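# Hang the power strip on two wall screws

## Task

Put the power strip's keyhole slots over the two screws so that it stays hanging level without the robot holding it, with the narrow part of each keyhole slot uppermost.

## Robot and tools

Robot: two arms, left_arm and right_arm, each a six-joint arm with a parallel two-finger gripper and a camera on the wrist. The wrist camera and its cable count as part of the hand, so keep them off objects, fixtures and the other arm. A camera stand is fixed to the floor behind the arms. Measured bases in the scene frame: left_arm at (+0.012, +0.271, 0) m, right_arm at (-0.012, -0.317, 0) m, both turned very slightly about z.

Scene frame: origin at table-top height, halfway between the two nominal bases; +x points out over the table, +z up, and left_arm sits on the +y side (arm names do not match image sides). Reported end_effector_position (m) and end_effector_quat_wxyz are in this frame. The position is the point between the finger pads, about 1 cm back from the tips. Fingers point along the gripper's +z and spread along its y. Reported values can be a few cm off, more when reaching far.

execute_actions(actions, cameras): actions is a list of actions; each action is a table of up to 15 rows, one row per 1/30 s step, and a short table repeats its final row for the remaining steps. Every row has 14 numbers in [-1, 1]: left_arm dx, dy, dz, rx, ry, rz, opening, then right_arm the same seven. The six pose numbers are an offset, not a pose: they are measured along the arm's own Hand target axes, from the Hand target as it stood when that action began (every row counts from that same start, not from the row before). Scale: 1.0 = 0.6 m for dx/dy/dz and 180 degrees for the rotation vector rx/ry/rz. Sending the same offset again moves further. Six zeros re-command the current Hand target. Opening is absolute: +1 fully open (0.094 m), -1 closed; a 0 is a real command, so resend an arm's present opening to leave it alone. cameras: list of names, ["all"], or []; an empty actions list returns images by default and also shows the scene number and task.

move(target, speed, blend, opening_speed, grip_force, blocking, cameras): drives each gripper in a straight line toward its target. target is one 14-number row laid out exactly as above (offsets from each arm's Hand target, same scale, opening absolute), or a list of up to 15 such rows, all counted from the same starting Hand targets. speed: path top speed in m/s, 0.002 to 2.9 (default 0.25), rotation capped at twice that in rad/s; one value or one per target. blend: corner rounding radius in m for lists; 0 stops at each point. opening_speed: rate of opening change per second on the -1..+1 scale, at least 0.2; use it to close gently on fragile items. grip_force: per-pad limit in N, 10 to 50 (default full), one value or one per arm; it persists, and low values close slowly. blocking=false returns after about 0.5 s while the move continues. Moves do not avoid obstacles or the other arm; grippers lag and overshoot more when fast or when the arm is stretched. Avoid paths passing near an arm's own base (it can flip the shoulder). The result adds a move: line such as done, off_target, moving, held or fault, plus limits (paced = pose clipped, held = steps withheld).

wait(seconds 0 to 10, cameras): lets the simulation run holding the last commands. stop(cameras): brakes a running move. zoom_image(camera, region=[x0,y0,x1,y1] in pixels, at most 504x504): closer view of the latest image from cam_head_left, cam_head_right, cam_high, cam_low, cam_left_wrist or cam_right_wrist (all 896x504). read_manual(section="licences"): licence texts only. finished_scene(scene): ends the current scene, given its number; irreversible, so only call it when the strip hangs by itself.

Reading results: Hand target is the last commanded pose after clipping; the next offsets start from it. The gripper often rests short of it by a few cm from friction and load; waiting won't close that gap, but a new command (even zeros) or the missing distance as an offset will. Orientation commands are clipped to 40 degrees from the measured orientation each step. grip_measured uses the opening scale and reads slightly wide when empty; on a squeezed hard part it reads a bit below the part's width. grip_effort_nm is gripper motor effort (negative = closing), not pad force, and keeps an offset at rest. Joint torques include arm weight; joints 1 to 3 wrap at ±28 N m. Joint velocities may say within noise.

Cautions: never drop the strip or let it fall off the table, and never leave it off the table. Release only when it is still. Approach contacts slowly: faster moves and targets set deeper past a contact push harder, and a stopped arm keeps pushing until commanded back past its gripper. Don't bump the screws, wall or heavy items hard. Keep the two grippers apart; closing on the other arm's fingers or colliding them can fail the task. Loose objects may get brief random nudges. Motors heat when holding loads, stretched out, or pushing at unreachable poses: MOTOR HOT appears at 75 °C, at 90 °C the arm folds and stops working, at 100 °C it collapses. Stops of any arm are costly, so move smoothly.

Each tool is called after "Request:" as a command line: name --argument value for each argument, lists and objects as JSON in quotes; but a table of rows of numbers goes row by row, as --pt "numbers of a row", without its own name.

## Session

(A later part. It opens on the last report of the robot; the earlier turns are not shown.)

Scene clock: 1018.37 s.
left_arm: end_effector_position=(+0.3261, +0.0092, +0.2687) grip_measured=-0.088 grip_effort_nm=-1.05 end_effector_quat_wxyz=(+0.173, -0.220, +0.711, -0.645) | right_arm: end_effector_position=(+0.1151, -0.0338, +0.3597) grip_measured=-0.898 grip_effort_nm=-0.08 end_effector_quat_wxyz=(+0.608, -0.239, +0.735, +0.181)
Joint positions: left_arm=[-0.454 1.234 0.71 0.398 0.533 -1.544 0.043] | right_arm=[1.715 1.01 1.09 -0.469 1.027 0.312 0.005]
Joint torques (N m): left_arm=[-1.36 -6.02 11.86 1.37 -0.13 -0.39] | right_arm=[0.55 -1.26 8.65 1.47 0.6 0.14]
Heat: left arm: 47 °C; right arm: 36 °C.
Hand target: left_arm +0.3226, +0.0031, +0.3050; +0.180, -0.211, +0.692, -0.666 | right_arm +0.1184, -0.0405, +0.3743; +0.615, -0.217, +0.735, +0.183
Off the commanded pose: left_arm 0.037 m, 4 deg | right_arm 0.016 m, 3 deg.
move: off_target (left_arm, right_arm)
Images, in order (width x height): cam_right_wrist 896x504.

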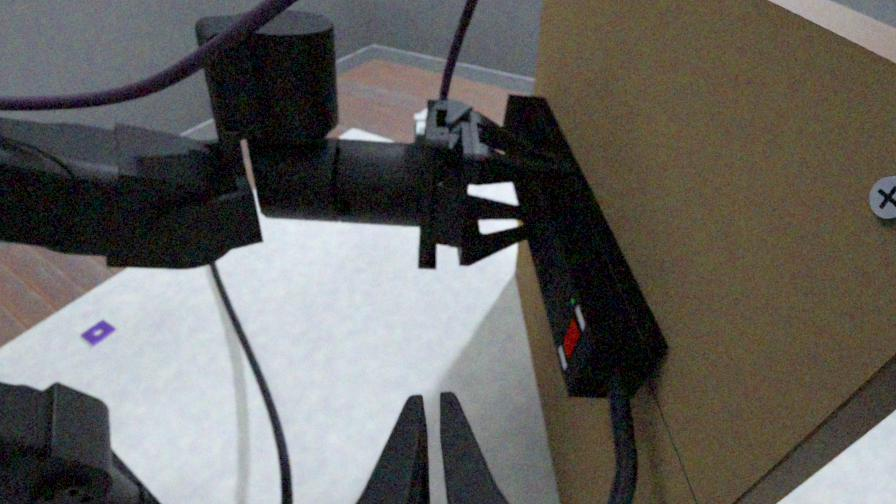

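Request:
move --pt "0.0 0.0 -0.023 0.0263 -0.0057 0.0091 -0.4 0 0 0 0 0 0 -0.9" --pt "0.005 0.11 -0.023 0.0263 -0.0057 0.0091 -0.4 0 0 0 0 0 0 -0.9" --speed 0.06 --cameras '["cam_right_wrist"]'

Scene clock: 1050.60 s.
left_arm: end_effector_position=(+0.3097, +0.0190, +0.2173) grip_measured=-0.088 grip_effort_nm=-1.05 end_effector_quat_wxyz=(+0.191, -0.214, +0.693, -0.661) | right_arm: end_effector_position=(+0.1151, -0.0338, +0.3597) grip_measured=-0.898 grip_effort_nm=-0.09 end_effector_quat_wxyz=(+0.608, -0.239, +0.735, +0.181)
Joint positions: left_arm=[-0.458 1.276 0.448 0.766 0.513 -1.56 0.043] | right_arm=[1.715 1.01 1.09 -0.469 1.027 0.312 0.005]
Joint torques (N m): left_arm=[-0.79 -3.1 6.67 2.6 -0.11 -0.38] | right_arm=[0.46 -1.26 8.73 1.46 0.6 0.15]
Heat: left arm: 47 °C; right arm: 36 °C.
Hand target: left_arm +0.3094, +0.0147, +0.2398; +0.205, -0.199, +0.665, -0.690 | right_arm +0.1184, -0.0405, +0.3743; +0.615, -0.217, +0.735, +0.183
Off the commanded pose: left_arm 0.023 m, 5 deg | right_arm 0.016 m, 3 deg.
move: off_target (left_arm, right_arm)
Images, in order (width x height): cam_right_wrist 896x504.

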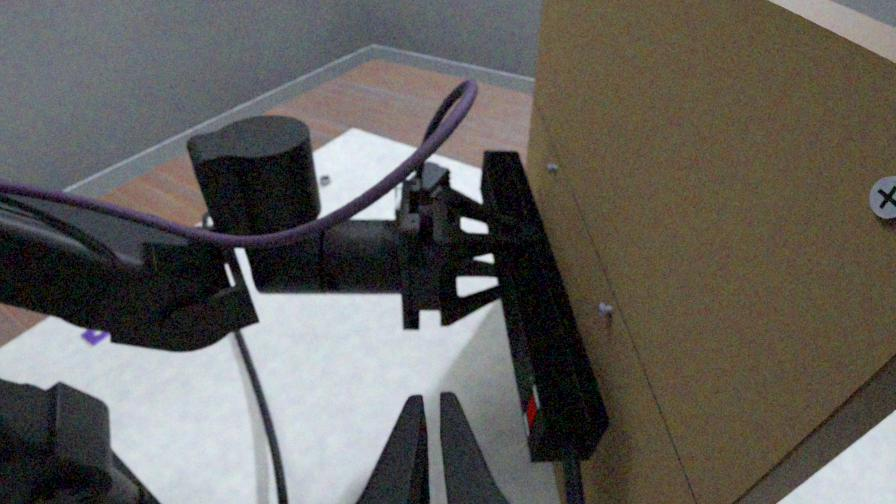

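Request:
move --target '[-0.011,-0.072,0.012,0.0,0,0.005,-0.4,0,0,0,0,0,0,-0.9]' --speed 0.06

Scene clock: 1057.20 s.
left_arm: end_effector_position=(+0.3179, +0.0148, +0.2464) grip_measured=-0.088 grip_effort_nm=-1.05 end_effector_quat_wxyz=(+0.196, -0.209, +0.689, -0.666) | right_arm: end_effector_position=(+0.1151, -0.0338, +0.3597) grip_measured=-0.898 grip_effort_nm=-0.09 end_effector_quat_wxyz=(+0.608, -0.239, +0.735, +0.181)
Joint positions: left_arm=[-0.458 1.25 0.544 0.663 0.513 -1.56 0.043] | right_arm=[1.715 1.01 1.09 -0.469 1.027 0.312 0.005]
Joint torques (N m): left_arm=[0.16 -6.3 10.97 1.47 0.02 -0.24] | right_arm=[0.54 -1.26 8.7 1.48 0.6 0.13]
Heat: left arm: 47 °C; right arm: 36 °C.
Hand target: left_arm +0.3181, +0.0136, +0.2833; +0.210, -0.194, +0.667, -0.688 | right_arm +0.1184, -0.0405, +0.3743; +0.615, -0.217, +0.735, +0.183
Off the commanded pose: left_arm 0.037 m, 4 deg | right_arm 0.016 m, 3 deg.
move: off_target (left_arm, right_arm)

Request:
move --target '[-0.004,0.0,0.04,0.0,0,0,-0.4,0,0,0,0,0,0,-0.9]' --speed 0.03 --cameras '["cam_right_wrist"]'

Scene clock: 1062.23 s.
left_arm: end_effector_position=(+0.3235, +0.0091, +0.2558) grip_measured=-0.088 grip_effort_nm=-1.05 end_effector_quat_wxyz=(+0.199, -0.205, +0.685, -0.670) | right_arm: end_effector_position=(+0.1151, -0.0338, +0.3597) grip_measured=-0.898 grip_effort_nm=-0.08 end_effector_quat_wxyz=(+0.608, -0.239, +0.735, +0.181)
Joint positions: left_arm=[-0.468 1.273 0.584 0.663 0.506 -1.56 0.043] | right_arm=[1.715 1.01 1.09 -0.469 1.027 0.312 0.005]
Joint torques (N m): left_arm=[-1.77 -1.54 13.15 1.73 -0.34 -0.19] | right_arm=[0.58 -1.24 8.68 1.48 0.57 0.14]
Heat: left arm: 47 °C; right arm: 36 °C.
Hand target: left_arm +0.3332, -0.0052, +0.2841; +0.210, -0.194, +0.667, -0.688 | right_arm +0.1184, -0.0405, +0.3743; +0.615, -0.217, +0.735, +0.183
Off the commanded pose: left_arm 0.033 m, 3 deg | right_arm 0.016 m, 3 deg.
move: off_target (left_arm, right_arm)
Images, in order (width x height): cam_right_wrist 896x504.

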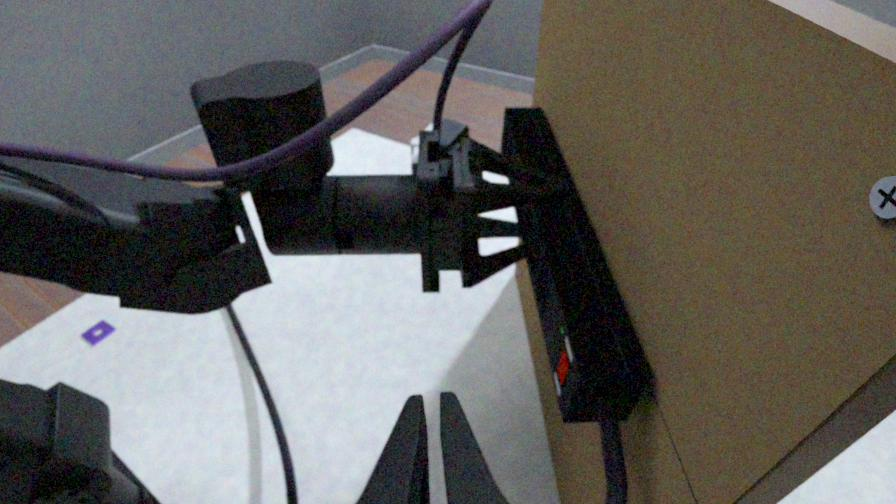

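Request:
move --pt "0.004 0.0 -0.036 0.0 0 0 -0.4 0 0 0 0 0 0 -0.9" --pt "0.004 0.075 -0.036 0 0 0 -0.4 0 0 0 0 0 0 -0.9" --pt "0.004 0.02 -0.036 0 0 0 -0.4 0 0 0 0 0 0 -0.9" --speed 0.06

Scene clock: 1075.33 s.
left_arm: end_effector_position=(+0.3178, +0.0119, +0.2363) grip_measured=-0.088 grip_effort_nm=-1.05 end_effector_quat_wxyz=(+0.196, -0.208, +0.688, -0.667) | right_arm: end_effector_position=(+0.1151, -0.0338, +0.3597) grip_measured=-0.898 grip_effort_nm=-0.08 end_effector_quat_wxyz=(+0.608, -0.239, +0.735, +0.181)
Joint positions: left_arm=[-0.468 1.285 0.518 0.728 0.507 -1.56 0.043] | right_arm=[1.715 1.01 1.09 -0.469 1.027 0.312 0.005]
Joint torques (N m): left_arm=[0.4 -6.32 10.66 1.43 0.02 -0.23] | right_arm=[0.55 -1.18 8.72 1.5 0.6 0.15]
Heat: left arm: 48 °C; right arm: 36 °C.
Hand target: left_arm +0.3197, +0.0113, +0.2713; +0.210, -0.194, +0.667, -0.688 | right_arm +0.1184, -0.0405, +0.3743; +0.615, -0.217, +0.735, +0.183
Off the commanded pose: left_arm 0.035 m, 4 deg | right_arm 0.016 m, 3 deg.
move: off_target (left_arm, right_arm)

Request:
move --target '[-0.007,0.0,0.033,0.0,0,0,-0.4,0,0,0,0,0,0,-0.9]' --speed 0.03

Scene clock: 1079.00 s.
left_arm: end_effector_position=(+0.3234, +0.0100, +0.2454) grip_measured=-0.088 grip_effort_nm=-1.05 end_effector_quat_wxyz=(+0.201, -0.204, +0.684, -0.671) | right_arm: end_effector_position=(+0.1151, -0.0338, +0.3597) grip_measured=-0.898 grip_effort_nm=-0.08 end_effector_quat_wxyz=(+0.608, -0.239, +0.735, +0.181)
Joint positions: left_arm=[-0.466 1.297 0.549 0.728 0.505 -1.56 0.043] | right_arm=[1.715 1.01 1.09 -0.469 1.027 0.312 0.005]
Joint torques (N m): left_arm=[-1.26 -1.54 12.98 1.68 -0.22 -0.2] | right_arm=[0.46 -1.22 8.83 1.48 0.59 0.17]
Heat: left arm: 48 °C; right arm: 36 °C.
Hand target: left_arm +0.3341, -0.0029, +0.2721; +0.210, -0.194, +0.667, -0.688 | right_arm +0.1184, -0.0405, +0.3743; +0.615, -0.217, +0.735, +0.183
Off the commanded pose: left_arm 0.032 m, 3 deg | right_arm 0.016 m, 3 deg.
move: off_target (left_arm, right_arm)

Request:
move --target '[0,-0.006,0.008,0.0,0,0,-0.4,0,0,0,0,0,0,-0.9]' --speed 0.03

Request:
move --target '[0,-0.005,0.0,0.0,0,0,-0.4,0,0,0,0,0,0,-0.9]' --speed 0.03

Request:
move --target '[0,-0.005,0.0,0.0,0,0,-0.4,0,0,0,0,0,0,-0.9]' --speed 0.03

Scene clock: 1084.10 s.
left_arm: end_effector_position=(+0.3236, +0.0099, +0.2461) grip_measured=-0.088 grip_effort_nm=-1.05 end_effector_quat_wxyz=(+0.202, -0.204, +0.683, -0.672) | right_arm: end_effector_position=(+0.1151, -0.0338, +0.3597) grip_measured=-0.898 grip_effort_nm=-0.09 end_effector_quat_wxyz=(+0.608, -0.239, +0.735, +0.181)
Joint positions: left_arm=[-0.466 1.297 0.55 0.728 0.505 -1.56 0.043] | right_arm=[1.715 1.01 1.09 -0.469 1.027 0.312 0.005]
Joint torques (N m): left_arm=[-1.83 -1.1 14.53 1.53 -0.32 -0.24] | right_arm=[0.46 -1.21 8.72 1.49 0.62 0.14]
Heat: left arm: 49 °C; right arm: 36 °C.
Hand target: left_arm +0.3366, -0.0069, +0.2758; +0.210, -0.194, +0.667, -0.688 | right_arm +0.1184, -0.0405, +0.3743; +0.615, -0.217, +0.735, +0.183
Off the commanded pose: left_arm 0.037 m, 3 deg | right_arm 0.016 m, 3 deg.
move: off_target (left_arm, right_arm)

Scene clock: 1085.10 s.
left_arm: end_effector_position=(+0.3236, +0.0099, +0.2461) grip_measured=-0.088 grip_effort_nm=-1.05 end_effector_quat_wxyz=(+0.202, -0.204, +0.683, -0.672) | right_arm: end_effector_position=(+0.1151, -0.0338, +0.3597) grip_measured=-0.898 grip_effort_nm=-0.08 end_effector_quat_wxyz=(+0.608, -0.239, +0.735, +0.181)
Joint positions: left_arm=[-0.466 1.297 0.55 0.728 0.505 -1.56 0.043] | right_arm=[1.715 1.01 1.09 -0.469 1.027 0.312 0.005]
Joint torques (N m): left_arm=[-1.73 -1.78 15.1 1.37 -0.31 -0.22] | right_arm=[0.59 -1.2 8.65 1.46 0.59 0.14]
Heat: left arm: 49 °C; right arm: 36 °C.
Hand target: left_arm +0.3365, -0.0068, +0.2788; +0.210, -0.194, +0.667, -0.688 | right_arm +0.1184, -0.0405, +0.3743; +0.615, -0.217, +0.735, +0.183
Off the commanded pose: left_arm 0.039 m, 3 deg | right_arm 0.016 m, 3 deg.
move: off_target (left_arm, right_arm)

Scene clock: 1086.10 s.
left_arm: end_effector_position=(+0.3237, +0.0098, +0.2462) grip_measured=-0.088 grip_effort_nm=-1.05 end_effector_quat_wxyz=(+0.202, -0.204, +0.684, -0.671) | right_arm: end_effector_position=(+0.1151, -0.0338, +0.3597) grip_measured=-0.898 grip_effort_nm=-0.09 end_effector_quat_wxyz=(+0.608, -0.239, +0.735, +0.181)
Joint positions: left_arm=[-0.466 1.297 0.552 0.725 0.506 -1.559 0.043] | right_arm=[1.715 1.01 1.09 -0.469 1.027 0.312 0.005]
Joint torques (N m): left_arm=[-1.76 -2.28 15.58 1.25 -0.32 -0.23] | right_arm=[0.55 -1.24 8.69 1.48 0.58 0.14]
Heat: left arm: 49 °C; right arm: 36 °C.
Hand target: left_arm +0.3364, -0.0067, +0.2818; +0.210, -0.194, +0.667, -0.688 | right_arm +0.1184, -0.0405, +0.3743; +0.615, -0.217, +0.735, +0.183
Off the commanded pose: left_arm 0.041 m, 3 deg | right_arm 0.016 m, 3 deg.
move: off_target (left_arm, right_arm)

Request:
move --target '[0,-0.007,0.0,0.0,0,0,-0.4,0,0,0,0,0,0,-0.9]' --speed 0.03

Request:
move --target '[0,-0.006,0.0,0.0,0,0,-0.4,0,0,0,0,0,0,-0.9]' --speed 0.03

Request:
move --target '[0,-0.006,0.0,0.0,0,0,-0.4,0,0,0,0,0,0,-0.9]' --speed 0.03

Scene clock: 1091.57 s.
left_arm: end_effector_position=(+0.3235, +0.0097, +0.2467) grip_measured=-0.088 grip_effort_nm=-1.05 end_effector_quat_wxyz=(+0.200, -0.205, +0.687, -0.668) | right_arm: end_effector_position=(+0.1151, -0.0338, +0.3597) grip_measured=-0.898 grip_effort_nm=-0.09 end_effector_quat_wxyz=(+0.608, -0.239, +0.735, +0.181)
Joint positions: left_arm=[-0.466 1.289 0.561 0.696 0.506 -1.554 0.043] | right_arm=[1.715 1.01 1.09 -0.469 1.027 0.312 0.005]
Joint torques (N m): left_arm=[-1.7 -2.51 15.69 1.36 -0.29 -0.3] | right_arm=[0.57 -1.28 8.76 1.48 0.6 0.14]
Heat: left arm: 50 °C; right arm: 36 °C.
Hand target: left_arm +0.3363, -0.0066, +0.2860; +0.210, -0.194, +0.667, -0.688 | right_arm +0.1184, -0.0405, +0.3743; +0.615, -0.217, +0.735, +0.183
Off the commanded pose: left_arm 0.044 m, 4 deg | right_arm 0.016 m, 3 deg.
move: off_target (left_arm, right_arm)

Scene clock: 1092.57 s.
left_arm: end_effector_position=(+0.3234, +0.0096, +0.2463) grip_measured=-0.088 grip_effort_nm=-1.05 end_effector_quat_wxyz=(+0.198, -0.206, +0.691, -0.664) | right_arm: end_effector_position=(+0.1151, -0.0338, +0.3597) grip_measured=-0.898 grip_effort_nm=-0.09 end_effector_quat_wxyz=(+0.608, -0.239, +0.735, +0.181)
Joint positions: left_arm=[-0.466 1.283 0.569 0.669 0.507 -1.549 0.043] | right_arm=[1.715 1.01 1.09 -0.469 1.027 0.312 0.005]
Joint torques (N m): left_arm=[-1.69 -2.59 15.76 1.43 -0.28 -0.37] | right_arm=[0.51 -1.17 8.66 1.47 0.6 0.14]
Heat: left arm: 50 °C; right arm: 36 °C.
Hand target: left_arm +0.3362, -0.0066, +0.2897; +0.210, -0.194, +0.667, -0.688 | right_arm +0.1184, -0.0405, +0.3743; +0.615, -0.217, +0.735, +0.183
Off the commanded pose: left_arm 0.048 m, 4 deg | right_arm 0.016 m, 3 deg.
move: off_target (left_arm, right_arm)

Scene clock: 1093.57 s.
left_arm: end_effector_position=(+0.3234, +0.0096, +0.2466) grip_measured=-0.088 grip_effort_nm=-1.05 end_effector_quat_wxyz=(+0.196, -0.207, +0.694, -0.661) | right_arm: end_effector_position=(+0.1151, -0.0338, +0.3597) grip_measured=-0.898 grip_effort_nm=-0.09 end_effector_quat_wxyz=(+0.608, -0.239, +0.735, +0.181)
Joint positions: left_arm=[-0.466 1.277 0.578 0.642 0.508 -1.544 0.043] | right_arm=[1.715 1.01 1.09 -0.469 1.027 0.312 0.005]
Joint torques (N m): left_arm=[-1.73 -2.73 15.79 1.57 -0.28 -0.41] | right_arm=[0.49 -1.28 8.59 1.45 0.62 0.11]
Heat: left arm: 50 °C; right arm: 36 °C.
Hand target: left_arm +0.3361, -0.0065, +0.2933; +0.210, -0.194, +0.667, -0.688 | right_arm +0.1184, -0.0405, +0.3743; +0.615, -0.217, +0.735, +0.183
Off the commanded pose: left_arm 0.051 m, 5 deg | right_arm 0.016 m, 3 deg.
move: off_target (left_arm, right_arm)

Request:
move --target '[0,0.0,-0.008,0.0,0,0,-0.4,0,0,0,0,0,0,-0.9]' --speed 0.03

Request:
move --target '[0,0.0,-0.006,0.0,0,0,-0.4,0,0,0,0,0,0,-0.9]' --speed 0.03 --cameras '["cam_right_wrist"]'

Scene clock: 1103.23 s.
left_arm: end_effector_position=(+0.3231, +0.0097, +0.2475) grip_measured=-0.088 grip_effort_nm=-1.05 end_effector_quat_wxyz=(+0.197, -0.207, +0.694, -0.661) | right_arm: end_effector_position=(+0.1151, -0.0338, +0.3597) grip_measured=-0.898 grip_effort_nm=-0.09 end_effector_quat_wxyz=(+0.608, -0.239, +0.735, +0.181)
Joint positions: left_arm=[-0.466 1.274 0.58 0.638 0.508 -1.544 0.043] | right_arm=[1.715 1.01 1.09 -0.469 1.027 0.312 0.005]
Joint torques (N m): left_arm=[-1.16 -3.69 14.94 1.54 -0.18 -0.4] | right_arm=[0.55 -1.26 8.77 1.49 0.6 0.14]
Heat: left arm: 51 °C; right arm: 36 °C.
Hand target: left_arm +0.3334, -0.0025, +0.2931; +0.210, -0.194, +0.667, -0.688 | right_arm +0.1184, -0.0405, +0.3743; +0.615, -0.217, +0.735, +0.183
Off the commanded pose: left_arm 0.048 m, 5 deg | right_arm 0.016 m, 3 deg.
move: off_target (left_arm, right_arm)

Scene clock: 1104.23 s.
left_arm: end_effector_position=(+0.3230, +0.0097, +0.2467) grip_measured=-0.088 grip_effort_nm=-1.05 end_effector_quat_wxyz=(+0.196, -0.207, +0.695, -0.660) | right_arm: end_effector_position=(+0.1151, -0.0338, +0.3597) grip_measured=-0.898 grip_effort_nm=-0.09 end_effector_quat_wxyz=(+0.608, -0.239, +0.735, +0.181)
Joint positions: left_arm=[-0.466 1.274 0.58 0.635 0.508 -1.543 0.043] | right_arm=[1.715 1.01 1.09 -0.469 1.027 0.312 0.005]
Joint torques (N m): left_arm=[-0.69 -4.29 14.23 1.57 -0.11 -0.42] | right_arm=[0.51 -1.26 8.75 1.47 0.61 0.14]
Heat: left arm: 51 °C; right arm: 36 °C.
Hand target: left_arm +0.3315, +0.0006, +0.2930; +0.210, -0.194, +0.667, -0.688 | right_arm +0.1184, -0.0405, +0.3743; +0.615, -0.217, +0.735, +0.183
Off the commanded pose: left_arm 0.048 m, 5 deg | right_arm 0.016 m, 3 deg.
move: off_target (left_arm, right_arm)
Images, in order (width x height): cam_right_wrist 896x504.

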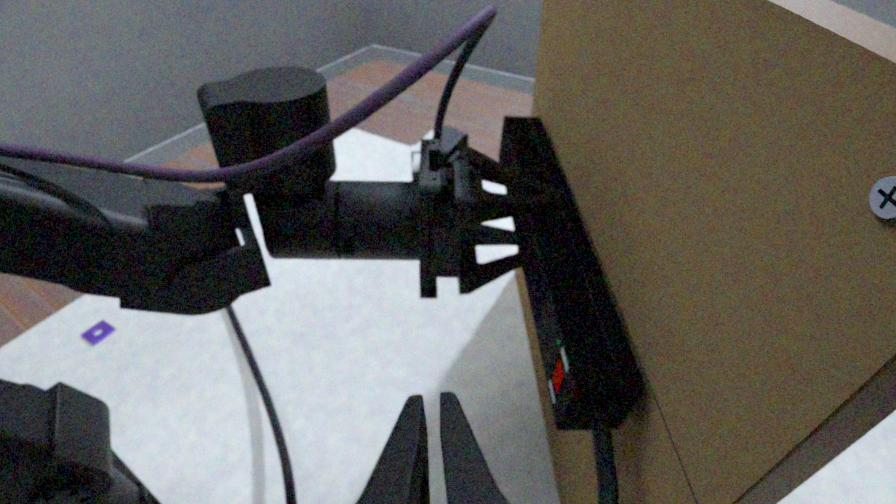

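Request:
move --target '[0,-0.01,0.0,0.0,0,0,-0.4,0,0,0,0,0,0,-0.9]' --speed 0.03

Request:
move --target '[0,-0.008,0.003,0.0,0,0,-0.4,0,0,0,0,0,0,-0.9]' --speed 0.03

Scene clock: 1111.17 s.
left_arm: end_effector_position=(+0.3235, +0.0101, +0.2477) grip_measured=-0.088 grip_effort_nm=-1.05 end_effector_quat_wxyz=(+0.194, -0.210, +0.700, -0.655) | right_arm: end_effector_position=(+0.1151, -0.0338, +0.3597) grip_measured=-0.898 grip_effort_nm=-0.09 end_effector_quat_wxyz=(+0.608, -0.239, +0.735, +0.181)
Joint positions: left_arm=[-0.465 1.265 0.595 0.593 0.508 -1.537 0.043] | right_arm=[1.715 1.01 1.09 -0.469 1.027 0.312 0.005]
Joint torques (N m): left_arm=[-0.64 -4.62 14.42 1.68 -0.09 -0.53] | right_arm=[0.62 -1.31 8.73 1.5 0.61 0.16]
Heat: left arm: 51 °C; right arm: 36 °C.
Hand target: left_arm +0.3313, +0.0007, +0.2989; +0.210, -0.194, +0.667, -0.688 | right_arm +0.1184, -0.0405, +0.3743; +0.615, -0.217, +0.735, +0.183
Off the commanded pose: left_arm 0.053 m, 6 deg | right_arm 0.016 m, 3 deg.
move: off_target (left_arm, right_arm)

Scene clock: 1112.17 s.
left_arm: end_effector_position=(+0.3234, +0.0102, +0.2487) grip_measured=-0.088 grip_effort_nm=-1.05 end_effector_quat_wxyz=(+0.190, -0.213, +0.703, -0.651) | right_arm: end_effector_position=(+0.1151, -0.0338, +0.3597) grip_measured=-0.898 grip_effort_nm=-0.08 end_effector_quat_wxyz=(+0.608, -0.239, +0.735, +0.181)
Joint positions: left_arm=[-0.465 1.257 0.607 0.56 0.508 -1.537 0.043] | right_arm=[1.715 1.01 1.09 -0.469 1.027 0.312 0.005]
Joint torques (N m): left_arm=[-0.87 -4.45 14.82 1.83 -0.11 -0.5] | right_arm=[0.64 -1.25 8.8 1.48 0.57 0.18]
Heat: left arm: 51 °C; right arm: 36 °C.
Hand target: left_arm +0.3321, -0.0007, +0.3038; +0.210, -0.194, +0.667, -0.688 | right_arm +0.1184, -0.0405, +0.3743; +0.615, -0.217, +0.735, +0.183
Off the commanded pose: left_arm 0.057 m, 7 deg | right_arm 0.016 m, 3 deg.
move: off_target (left_arm, right_arm)

Request:
move --target '[0,0.0,0.03,0.02,0,0,-0.4,0,0,0,0,0,0,-0.9]' --speed 0.03 --cameras '["cam_right_wrist"]'

Scene clock: 1118.70 s.
left_arm: end_effector_position=(+0.3239, +0.0093, +0.2485) grip_measured=-0.088 grip_effort_nm=-1.05 end_effector_quat_wxyz=(+0.188, -0.214, +0.701, -0.654) | right_arm: end_effector_position=(+0.1151, -0.0338, +0.3597) grip_measured=-0.898 grip_effort_nm=-0.08 end_effector_quat_wxyz=(+0.608, -0.239, +0.735, +0.181)
Joint positions: left_arm=[-0.465 1.265 0.607 0.572 0.511 -1.544 0.043] | right_arm=[1.715 1.01 1.09 -0.469 1.027 0.312 0.005]
Joint torques (N m): left_arm=[-2.92 0.02 14.31 3.16 -0.44 -0.75] | right_arm=[0.62 -1.36 8.81 1.49 0.6 0.11]
Heat: left arm: 50 °C; right arm: 36 °C.
Hand target: left_arm +0.3420, -0.0157, +0.3045; +0.216, -0.187, +0.645, -0.709 | right_arm +0.1184, -0.0405, +0.3743; +0.615, -0.217, +0.735, +0.183
Off the commanded pose: left_arm 0.064 m, 10 deg | right_arm 0.016 m, 3 deg.
move: off_target (left_arm, right_arm)
Images, in order (width x height): cam_right_wrist 896x504.

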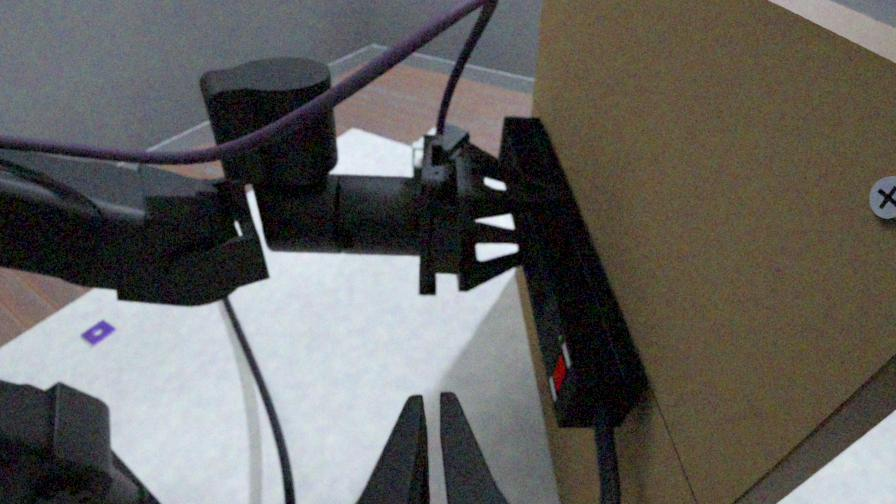

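Request:
zoom_image --camera "cam_right_wrist" --region '[490, 100, 590, 200]'

Request:
zoom_image --camera "cam_right_wrist" --region '[570, 330, 670, 430]'

Scaled by 5.040.

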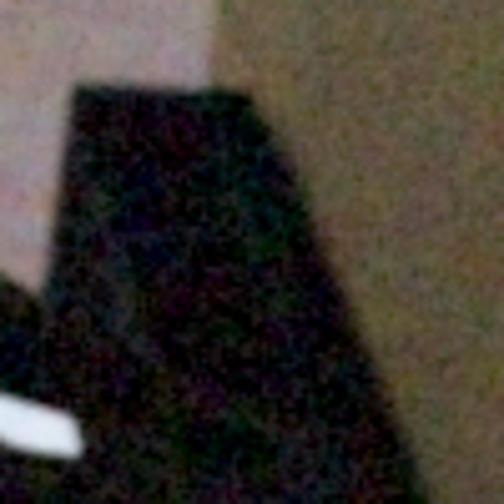

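Scaled by 5.040.

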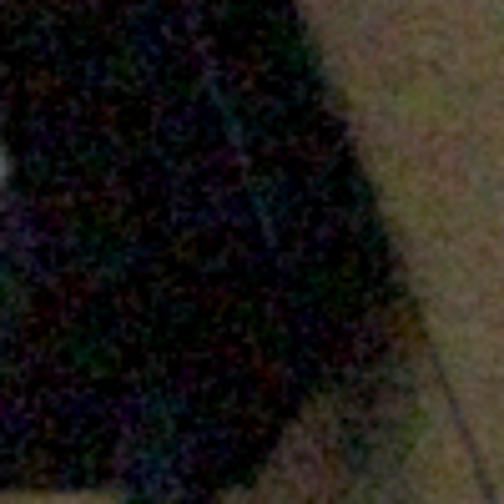

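Request:
move --pt "0 0.0 -0.1 0.0 0 0 -0.4 0 0 0 0 0 0 -0.9" --pt "0 0.0 -0.24 0.28 0 0 -0.4 0 0 0 0 0 0 -0.9" --speed 0.15 --blend '[0.02,0]' --cameras '["cam_right_wrist","cam_low","cam_high"]'

Scene clock: 1152.27 s.
left_arm: end_effector_position=(+0.2750, +0.0965, +0.2559) grip_measured=-0.088 grip_effort_nm=-1.05 end_effector_quat_wxyz=(-0.254, +0.250, -0.529, +0.770) | right_arm: end_effector_position=(+0.1151, -0.0338, +0.3597) grip_measured=-0.898 grip_effort_nm=-0.08 end_effector_quat_wxyz=(+0.608, -0.239, +0.735, +0.181)
Joint positions: left_arm=[-0.323 1.185 0.098 1.445 0.444 -1.853 0.043] | right_arm=[1.715 1.01 1.09 -0.469 1.027 0.312 0.005]
Joint torques (N m): left_arm=[-0.31 -4.07 5.31 2.52 -0.53 -0.38] | right_arm=[0.61 -1.24 8.73 1.44 0.6 0.13]
Heat: left arm: 49 °C; right arm: 37 °C.
Hand target: left_arm +0.2637, +0.1043, +0.2903; -0.275, +0.077, -0.282, +0.916 | right_arm +0.1184, -0.0405, +0.3743; +0.615, -0.217, +0.735, +0.183
Off the commanded pose: left_arm 0.037 m, 39 deg | right_arm 0.016 m, 3 deg.
joint sent to its limit (left arm) — joint 4 (wrist pitch), upper limit. The joint targets are off in position and orientation.
move: off_target (left_arm, right_arm)
Images, in order (width x height): cam_high 896x504, cam_low 896x504, cam_right_wrist 896x504.

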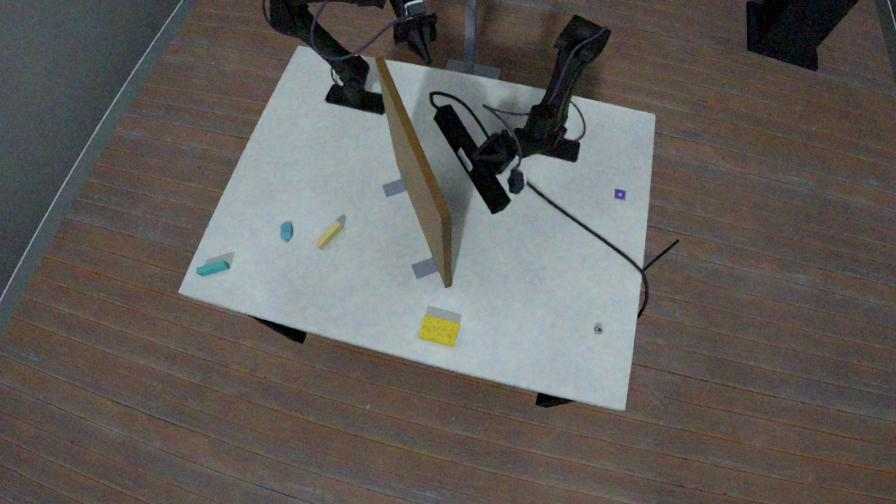

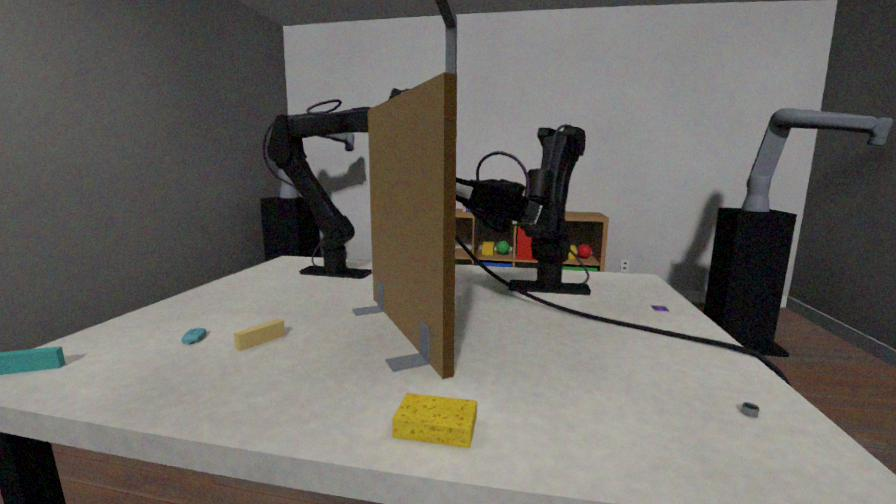

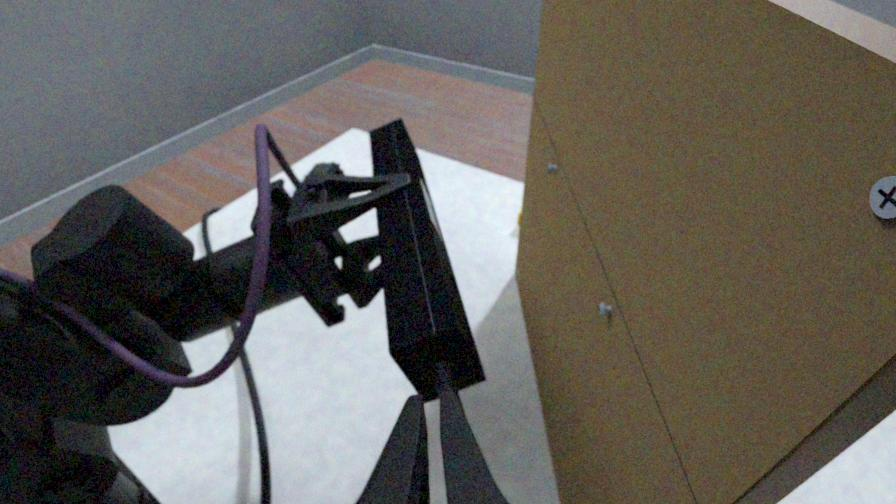

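Request:
zoom_image --camera "cam_high" --region '[425, 95, 525, 220]'

Request:
zoom_image --camera "cam_right_wrist" --region '[360, 110, 500, 410]'

Scaled by 4.032.

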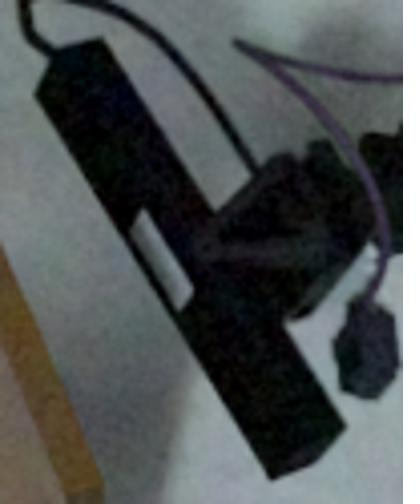

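Scaled by 1.680.

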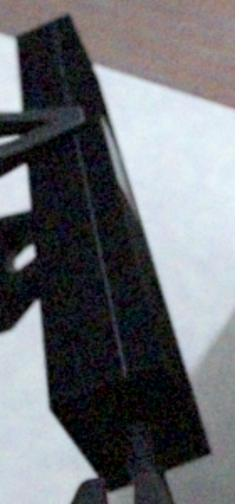

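Request:
move --target '[0,0,0,0,0,0,-0.4,-0.075,-0.021,0.257,0,0.2,0,-0.9]' --speed 0.12 --cameras '["cam_right_wrist","cam_high","cam_head_left"]'

Scene clock: 1179.00 s.
left_arm: end_effector_position=(+0.2755, +0.0971, +0.2560) grip_measured=-0.088 grip_effort_nm=-1.05 end_effector_quat_wxyz=(-0.255, +0.251, -0.528, +0.770) | right_arm: end_effector_position=(+0.2626, +0.0384, +0.3913) grip_measured=-0.898 grip_effort_nm=-0.09 end_effector_quat_wxyz=(+0.382, -0.255, +0.880, +0.122)
Joint positions: left_arm=[-0.323 1.185 0.098 1.445 0.44 -1.854 0.043] | right_arm=[1.089 2.018 2.743 -1.523 0.325 0.343 0.005]
Joint torques (N m): left_arm=[-0.34 -4.11 5.3 2.53 -0.48 -0.36] | right_arm=[-0.51 -6.87 5.52 1.25 0.04 -0.09]
Heat: left arm: 47 °C; right arm: 37 °C.
Hand target: left_arm +0.2637, +0.1043, +0.2903; -0.275, +0.077, -0.282, +0.916 | right_arm +0.2592, +0.0359, +0.3916; +0.358, -0.263, +0.889, +0.107
Off the commanded pose: left_arm 0.037 m, 39 deg | right_arm 0.004 m, 3 deg.
joint sent to its limit (left arm) — joint 4 (wrist pitch), upper limit. The joint targets are off in position and orientation.
joint sent to its limit (right arm) — joint 4 (wrist pitch), lower limit. The joint targets are off in position, not in orientation.
move: off_target (left_arm, right_arm)
Images, in order (width x height): cam_head_left 896x504, cam_high 896x504, cam_right_wrist 896x504.

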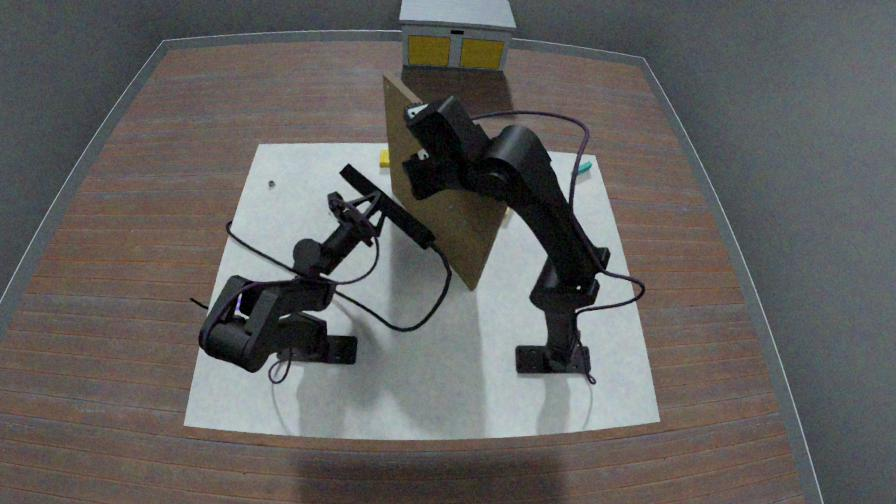

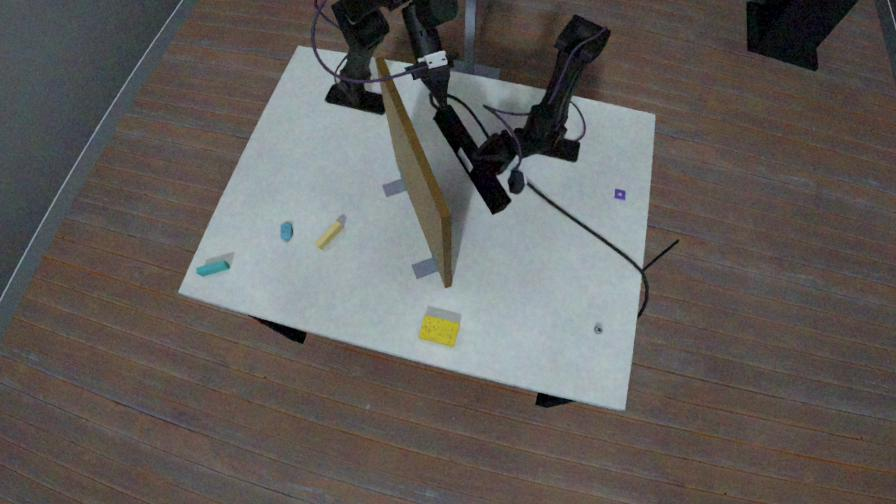

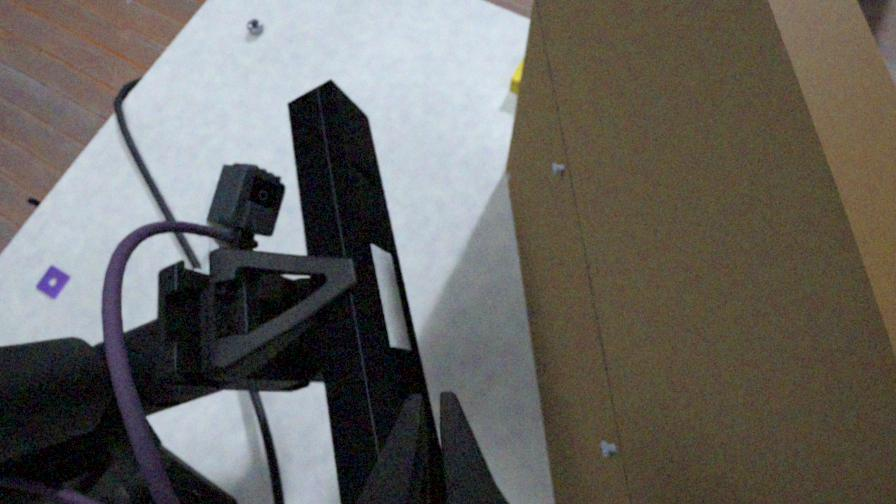

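Request:
zoom_image --camera "cam_right_wrist" --region '[320, 90, 410, 260]'

Request:
zoom_image --camera "cam_right_wrist" --region '[330, 330, 450, 504]'

Scaled by 2.965.

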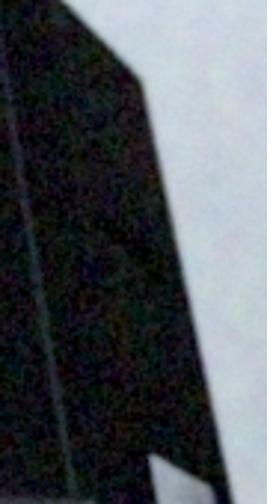

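Scaled by 2.897.

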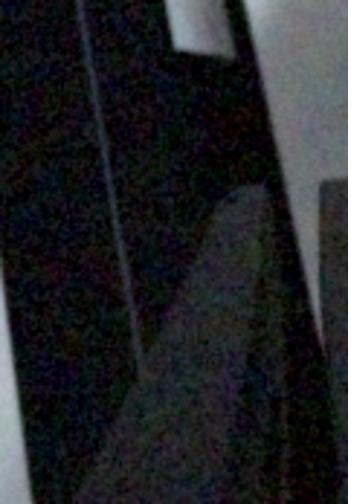

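Request:
zoom_image --camera "cam_right_wrist" --region '[325, 130, 395, 220]'

Scaled by 5.600.

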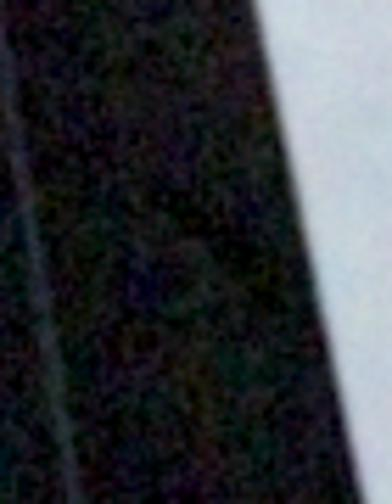

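Request:
move --target '[0,0,0,0,0,0,-0.4,0.035,-0.005,0.1625,0,0,0,-0.9]' --speed 0.08 --cameras '["cam_right_wrist","cam_head_left"]'

Request:
zoom_image --camera "cam_right_wrist" --region '[200, 0, 450, 250]'

Scene clock: 1216.17 s.
left_arm: end_effector_position=(+0.2755, +0.0971, +0.2560) grip_measured=-0.088 grip_effort_nm=-1.05 end_effector_quat_wxyz=(-0.255, +0.251, -0.528, +0.770) | right_arm: end_effector_position=(+0.3020, +0.0658, +0.2890) grip_measured=-0.898 grip_effort_nm=-0.08 end_effector_quat_wxyz=(+0.340, -0.271, +0.896, +0.088)
Joint positions: left_arm=[-0.323 1.185 0.098 1.445 0.44 -1.854 0.043] | right_arm=[1.034 1.952 2.19 -1.14 0.283 0.299 0.005]
Joint torques (N m): left_arm=[-0.39 -4.07 5.3 2.53 -0.46 -0.39] | right_arm=[-0.92 -11.55 4.48 1.71 -0.01 -0.04]
Heat: left arm: 48 °C; right arm: 35 °C.
Hand target: left_arm +0.2637, +0.1043, +0.2903; -0.275, +0.077, -0.282, +0.916 | right_arm +0.3047, +0.0622, +0.3068; +0.358, -0.263, +0.889, +0.107
Off the commanded pose: left_arm 0.037 m, 39 deg | right_arm 0.018 m, 3 deg.
joint sent to its limit (left arm) — joint 4 (wrist pitch), upper limit. The joint targets are off in position and orientation.
move: off_target (left_arm, right_arm)
Images, in order (width x height): cam_head_left 896x504, cam_right_wrist 896x504.

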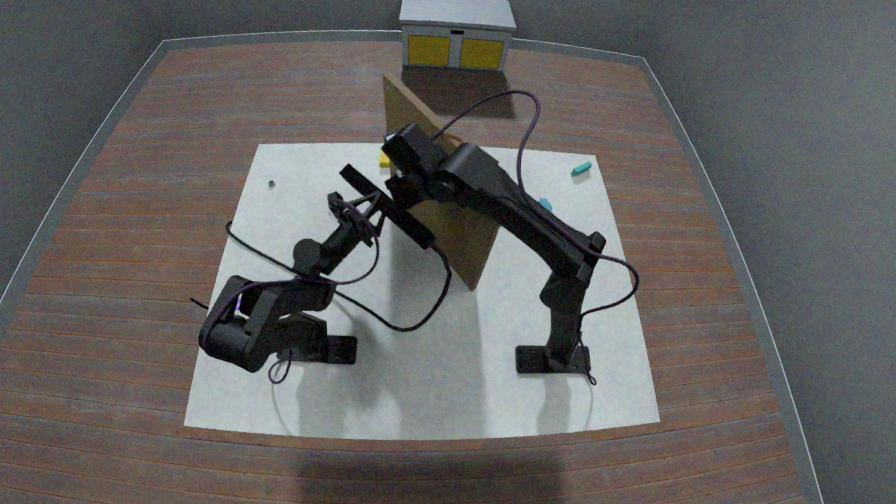

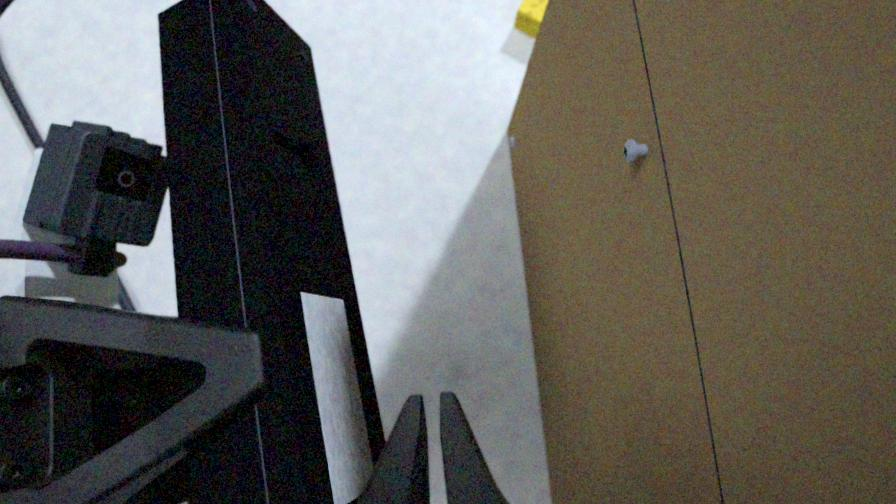

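Scaled by 2.016.

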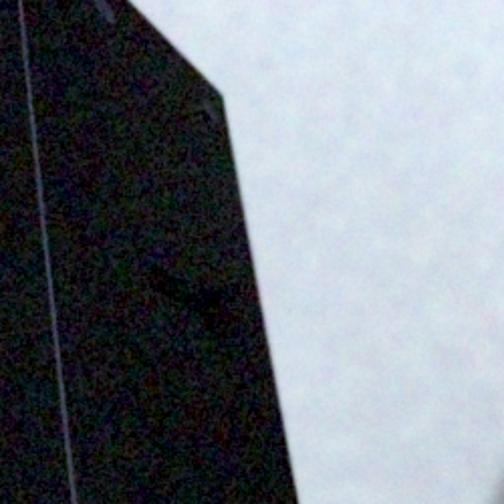

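Request:
zoom_image --camera "cam_right_wrist" --region '[245, 110, 335, 180]'

Request:
zoom_image --camera "cam_right_wrist" --region '[180, 0, 330, 80]'

Scaled by 5.600.

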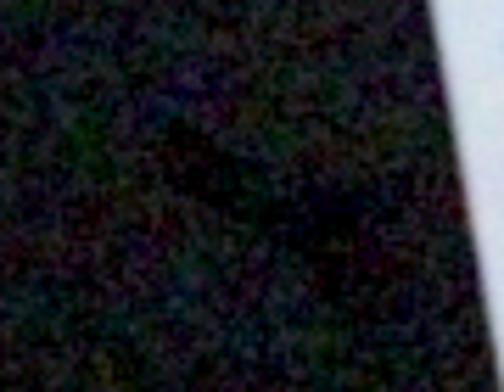

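Scaled by 3.360.

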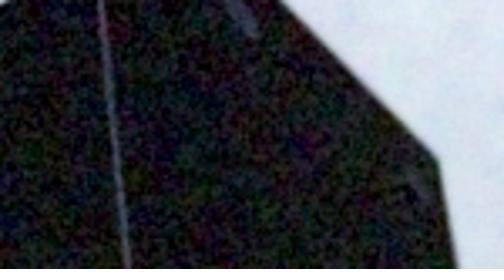

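Request:
move --pt "0 0 0 0 0 0 -0.4 -0.035 0.005 -0.162 0 0 0 -0.9" --pt "0 0 0 0 0 0 -0.4 0.176 0.026 -0.326 0 -0.2 0 -0.9" --pt "0.003 0.169 0.043 -0.300 -0.0029 -0.0048 -0.4 0.176 0.026 -0.326 0 -0.2 0 -0.9" --speed 0.15 --blend '[0.02,0.03,0]' --cameras '["cam_right_wrist"]'

Scene clock: 1271.07 s.
left_arm: end_effector_position=(+0.3158, +0.0260, +0.2195) grip_measured=-0.088 grip_effort_nm=-1.05 end_effector_quat_wxyz=(+0.186, -0.221, +0.685, -0.669) | right_arm: end_effector_position=(+0.1152, -0.0325, +0.3627) grip_measured=-0.898 grip_effort_nm=-0.09 end_effector_quat_wxyz=(+0.601, -0.241, +0.741, +0.176)
Joint positions: left_arm=[-0.42 1.294 0.448 0.805 0.549 -1.59 0.043] | right_arm=[1.714 1.034 1.138 -0.53 1.025 0.34 0.005]
Joint torques (N m): left_arm=[-0.7 -6.63 10.39 1.41 -0.13 -0.1] | right_arm=[0.58 -3.06 5.05 2 0.6 -0.11]
Heat: left arm: 49 °C; right arm: 37 °C.
Hand target: left_arm +0.3165, +0.0211, +0.2550; +0.205, -0.200, +0.665, -0.690 | right_arm +0.1188, -0.0403, +0.3745; +0.616, -0.217, +0.735, +0.183
Off the commanded pose: left_arm 0.036 m, 5 deg | right_arm 0.015 m, 3 deg.
move: off_target (left_arm, right_arm)
Images, in order (width x height): cam_right_wrist 896x504.

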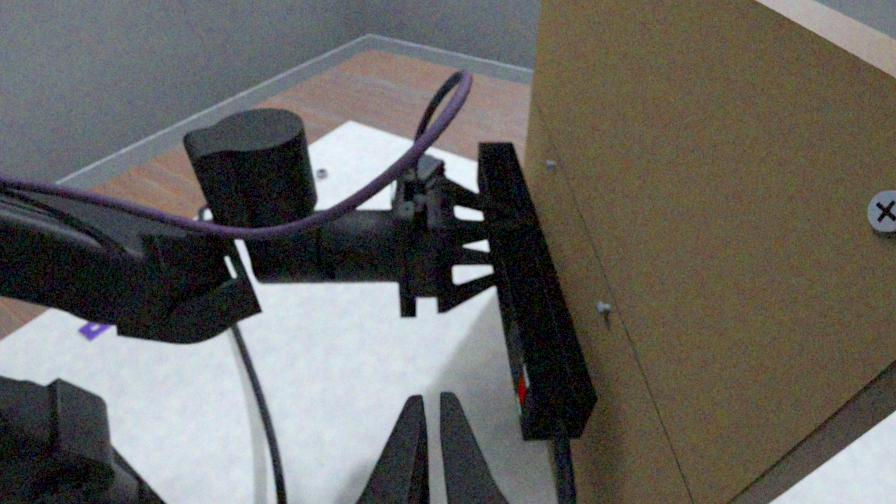

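Request:
move --target '[-0.003,-0.047,0.013,0,0,0.012,-0.4,0,0,0,0,0,0,-0.9]' --speed 0.06

Scene clock: 1281.70 s.
left_arm: end_effector_position=(+0.3229, +0.0206, +0.2472) grip_measured=-0.088 grip_effort_nm=-1.05 end_effector_quat_wxyz=(+0.199, -0.207, +0.689, -0.666) | right_arm: end_effector_position=(+0.1152, -0.0325, +0.3627) grip_measured=-0.898 grip_effort_nm=-0.09 end_effector_quat_wxyz=(+0.601, -0.241, +0.741, +0.176)
Joint positions: left_arm=[-0.428 1.257 0.55 0.667 0.542 -1.55 0.043] | right_arm=[1.714 1.034 1.138 -0.53 1.025 0.34 0.005]
Joint torques (N m): left_arm=[-0.81 -6.38 10.95 1.42 -0.11 -0.1] | right_arm=[0.55 -3.07 4.97 2 0.63 -0.08]
Heat: left arm: 48 °C; right arm: 38 °C.
Hand target: left_arm +0.3218, +0.0164, +0.2835; +0.217, -0.187, +0.669, -0.686 | right_arm +0.1188, -0.0403, +0.3745; +0.616, -0.217, +0.735, +0.183
Off the commanded pose: left_arm 0.036 m, 4 deg | right_arm 0.015 m, 3 deg.
move: off_target (left_arm, right_arm)

Request:
move --target '[0.007,0.002,0.036,0,0,0,-0.4,0,0,0,0,0,0,-0.9]' --speed 0.03 --cameras '["cam_right_wrist"]'

Scene clock: 1286.93 s.
left_arm: end_effector_position=(+0.3224, +0.0087, +0.2559) grip_measured=-0.088 grip_effort_nm=-1.05 end_effector_quat_wxyz=(+0.203, -0.199, +0.686, -0.670) | right_arm: end_effector_position=(+0.1152, -0.0325, +0.3627) grip_measured=-0.898 grip_effort_nm=-0.09 end_effector_quat_wxyz=(+0.601, -0.241, +0.741, +0.176)
Joint positions: left_arm=[-0.469 1.271 0.581 0.667 0.508 -1.547 0.043] | right_arm=[1.714 1.034 1.138 -0.53 1.025 0.34 0.005]
Joint torques (N m): left_arm=[-1.88 -2.09 12.4 1.71 -0.37 -0.13] | right_arm=[0.51 -3.11 5.03 1.99 0.62 -0.12]
Heat: left arm: 48 °C; right arm: 38 °C.
Hand target: left_arm +0.3302, -0.0039, +0.2829; +0.218, -0.187, +0.669, -0.686 | right_arm +0.1188, -0.0403, +0.3745; +0.616, -0.217, +0.735, +0.183
Off the commanded pose: left_arm 0.031 m, 3 deg | right_arm 0.015 m, 3 deg.
move: off_target (left_arm, right_arm)
Images, in order (width x height): cam_right_wrist 896x504.

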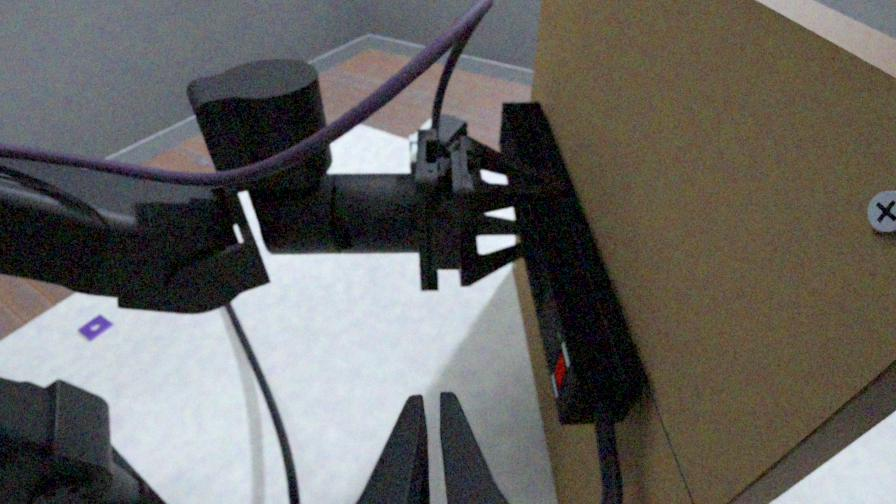

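Request:
move --target '[-0.012,0.0,0.008,0,0,0,-0.4,0,0,0,0,0,0,-0.9]' --speed 0.03

Request:
move --target '[-0.006,0.0,0.004,0,0,0,-0.4,0,0,0,0,0,0,-0.9]' --speed 0.03

Scene clock: 1293.70 s.
left_arm: end_effector_position=(+0.3225, +0.0084, +0.2550) grip_measured=-0.088 grip_effort_nm=-1.05 end_effector_quat_wxyz=(+0.199, -0.195, +0.688, -0.670) | right_arm: end_effector_position=(+0.1152, -0.0325, +0.3627) grip_measured=-0.898 grip_effort_nm=-0.09 end_effector_quat_wxyz=(+0.601, -0.241, +0.741, +0.176)
Joint positions: left_arm=[-0.463 1.277 0.584 0.667 0.524 -1.546 0.043] | right_arm=[1.714 1.034 1.138 -0.53 1.025 0.34 0.005]
Joint torques (N m): left_arm=[-1.06 -0.54 13.68 1.8 -0.37 -0.13] | right_arm=[0.44 -3.07 5.12 1.99 0.63 -0.09]
Heat: left arm: 49 °C; right arm: 38 °C.
Hand target: left_arm +0.3388, -0.0040, +0.2833; +0.218, -0.187, +0.669, -0.686 | right_arm +0.1188, -0.0403, +0.3745; +0.616, -0.217, +0.735, +0.183
Off the commanded pose: left_arm 0.035 m, 4 deg | right_arm 0.015 m, 3 deg.
move: off_target (left_arm, right_arm)

Scene clock: 1294.70 s.
left_arm: end_effector_position=(+0.3227, +0.0084, +0.2549) grip_measured=-0.088 grip_effort_nm=-1.05 end_effector_quat_wxyz=(+0.193, -0.190, +0.690, -0.671) | right_arm: end_effector_position=(+0.1152, -0.0325, +0.3627) grip_measured=-0.898 grip_effort_nm=-0.08 end_effector_quat_wxyz=(+0.601, -0.241, +0.741, +0.176)
Joint positions: left_arm=[-0.452 1.285 0.59 0.667 0.551 -1.545 0.043] | right_arm=[1.714 1.034 1.138 -0.53 1.025 0.34 0.005]
Joint torques (N m): left_arm=[-1.29 -0.27 14.08 1.84 -0.63 -0.15] | right_arm=[0.53 -3.1 4.98 1.99 0.64 -0.1]
Heat: left arm: 49 °C; right arm: 38 °C.
Hand target: left_arm +0.3432, -0.0040, +0.2835; +0.218, -0.187, +0.669, -0.686 | right_arm +0.1188, -0.0403, +0.3745; +0.616, -0.217, +0.735, +0.183
Off the commanded pose: left_arm 0.037 m, 4 deg | right_arm 0.015 m, 3 deg.
move: off_target (left_arm, right_arm)

Request:
move --target '[0,0.0,0.004,0,0,0.025,-0.4,0,0,0,0,0,0,-0.9]' --speed 0.03

Request:
move --target '[0,0.0,0.0,0,0,-0.045,-0.4,0,0,0,0,0,0,-0.9]' --speed 0.03

Scene clock: 1300.83 s.
left_arm: end_effector_position=(+0.3228, +0.0080, +0.2550) grip_measured=-0.088 grip_effort_nm=-1.05 end_effector_quat_wxyz=(+0.199, -0.183, +0.692, -0.670) | right_arm: end_effector_position=(+0.1152, -0.0325, +0.3627) grip_measured=-0.898 grip_effort_nm=-0.09 end_effector_quat_wxyz=(+0.601, -0.241, +0.741, +0.176)
Joint positions: left_arm=[-0.452 1.286 0.592 0.667 0.553 -1.527 0.043] | right_arm=[1.714 1.034 1.138 -0.53 1.025 0.34 0.005]
Joint torques (N m): left_arm=[-1.58 0.25 14.54 1.82 -0.68 0.56] | right_arm=[0.65 -3.15 5.08 1.99 0.64 -0.08]
Heat: left arm: 49 °C; right arm: 38 °C.
Hand target: left_arm +0.3444, -0.0060, +0.2836; +0.244, -0.161, +0.676, -0.677 | right_arm +0.1188, -0.0403, +0.3745; +0.616, -0.217, +0.735, +0.183
Off the commanded pose: left_arm 0.039 m, 6 deg | right_arm 0.015 m, 3 deg.
move: off_target (left_arm, right_arm)

Scene clock: 1303.67 s.
left_arm: end_effector_position=(+0.3226, +0.0079, +0.2551) grip_measured=-0.088 grip_effort_nm=-1.05 end_effector_quat_wxyz=(+0.191, -0.190, +0.690, -0.672) | right_arm: end_effector_position=(+0.1152, -0.0325, +0.3627) grip_measured=-0.898 grip_effort_nm=-0.08 end_effector_quat_wxyz=(+0.601, -0.241, +0.741, +0.176)
Joint positions: left_arm=[-0.452 1.286 0.592 0.667 0.554 -1.549 0.043] | right_arm=[1.714 1.034 1.138 -0.53 1.025 0.34 0.005]
Joint torques (N m): left_arm=[-1.51 -0.05 14.57 1.82 -0.64 -0.85] | right_arm=[0.51 -3.06 5.11 2 0.64 -0.1]
Heat: left arm: 49 °C; right arm: 39 °C.
Hand target: left_arm +0.3445, -0.0060, +0.2836; +0.196, -0.208, +0.662, -0.692 | right_arm +0.1188, -0.0403, +0.3745; +0.616, -0.217, +0.735, +0.183
Off the commanded pose: left_arm 0.039 m, 4 deg | right_arm 0.015 m, 3 deg.
move: off_target (left_arm, right_arm)


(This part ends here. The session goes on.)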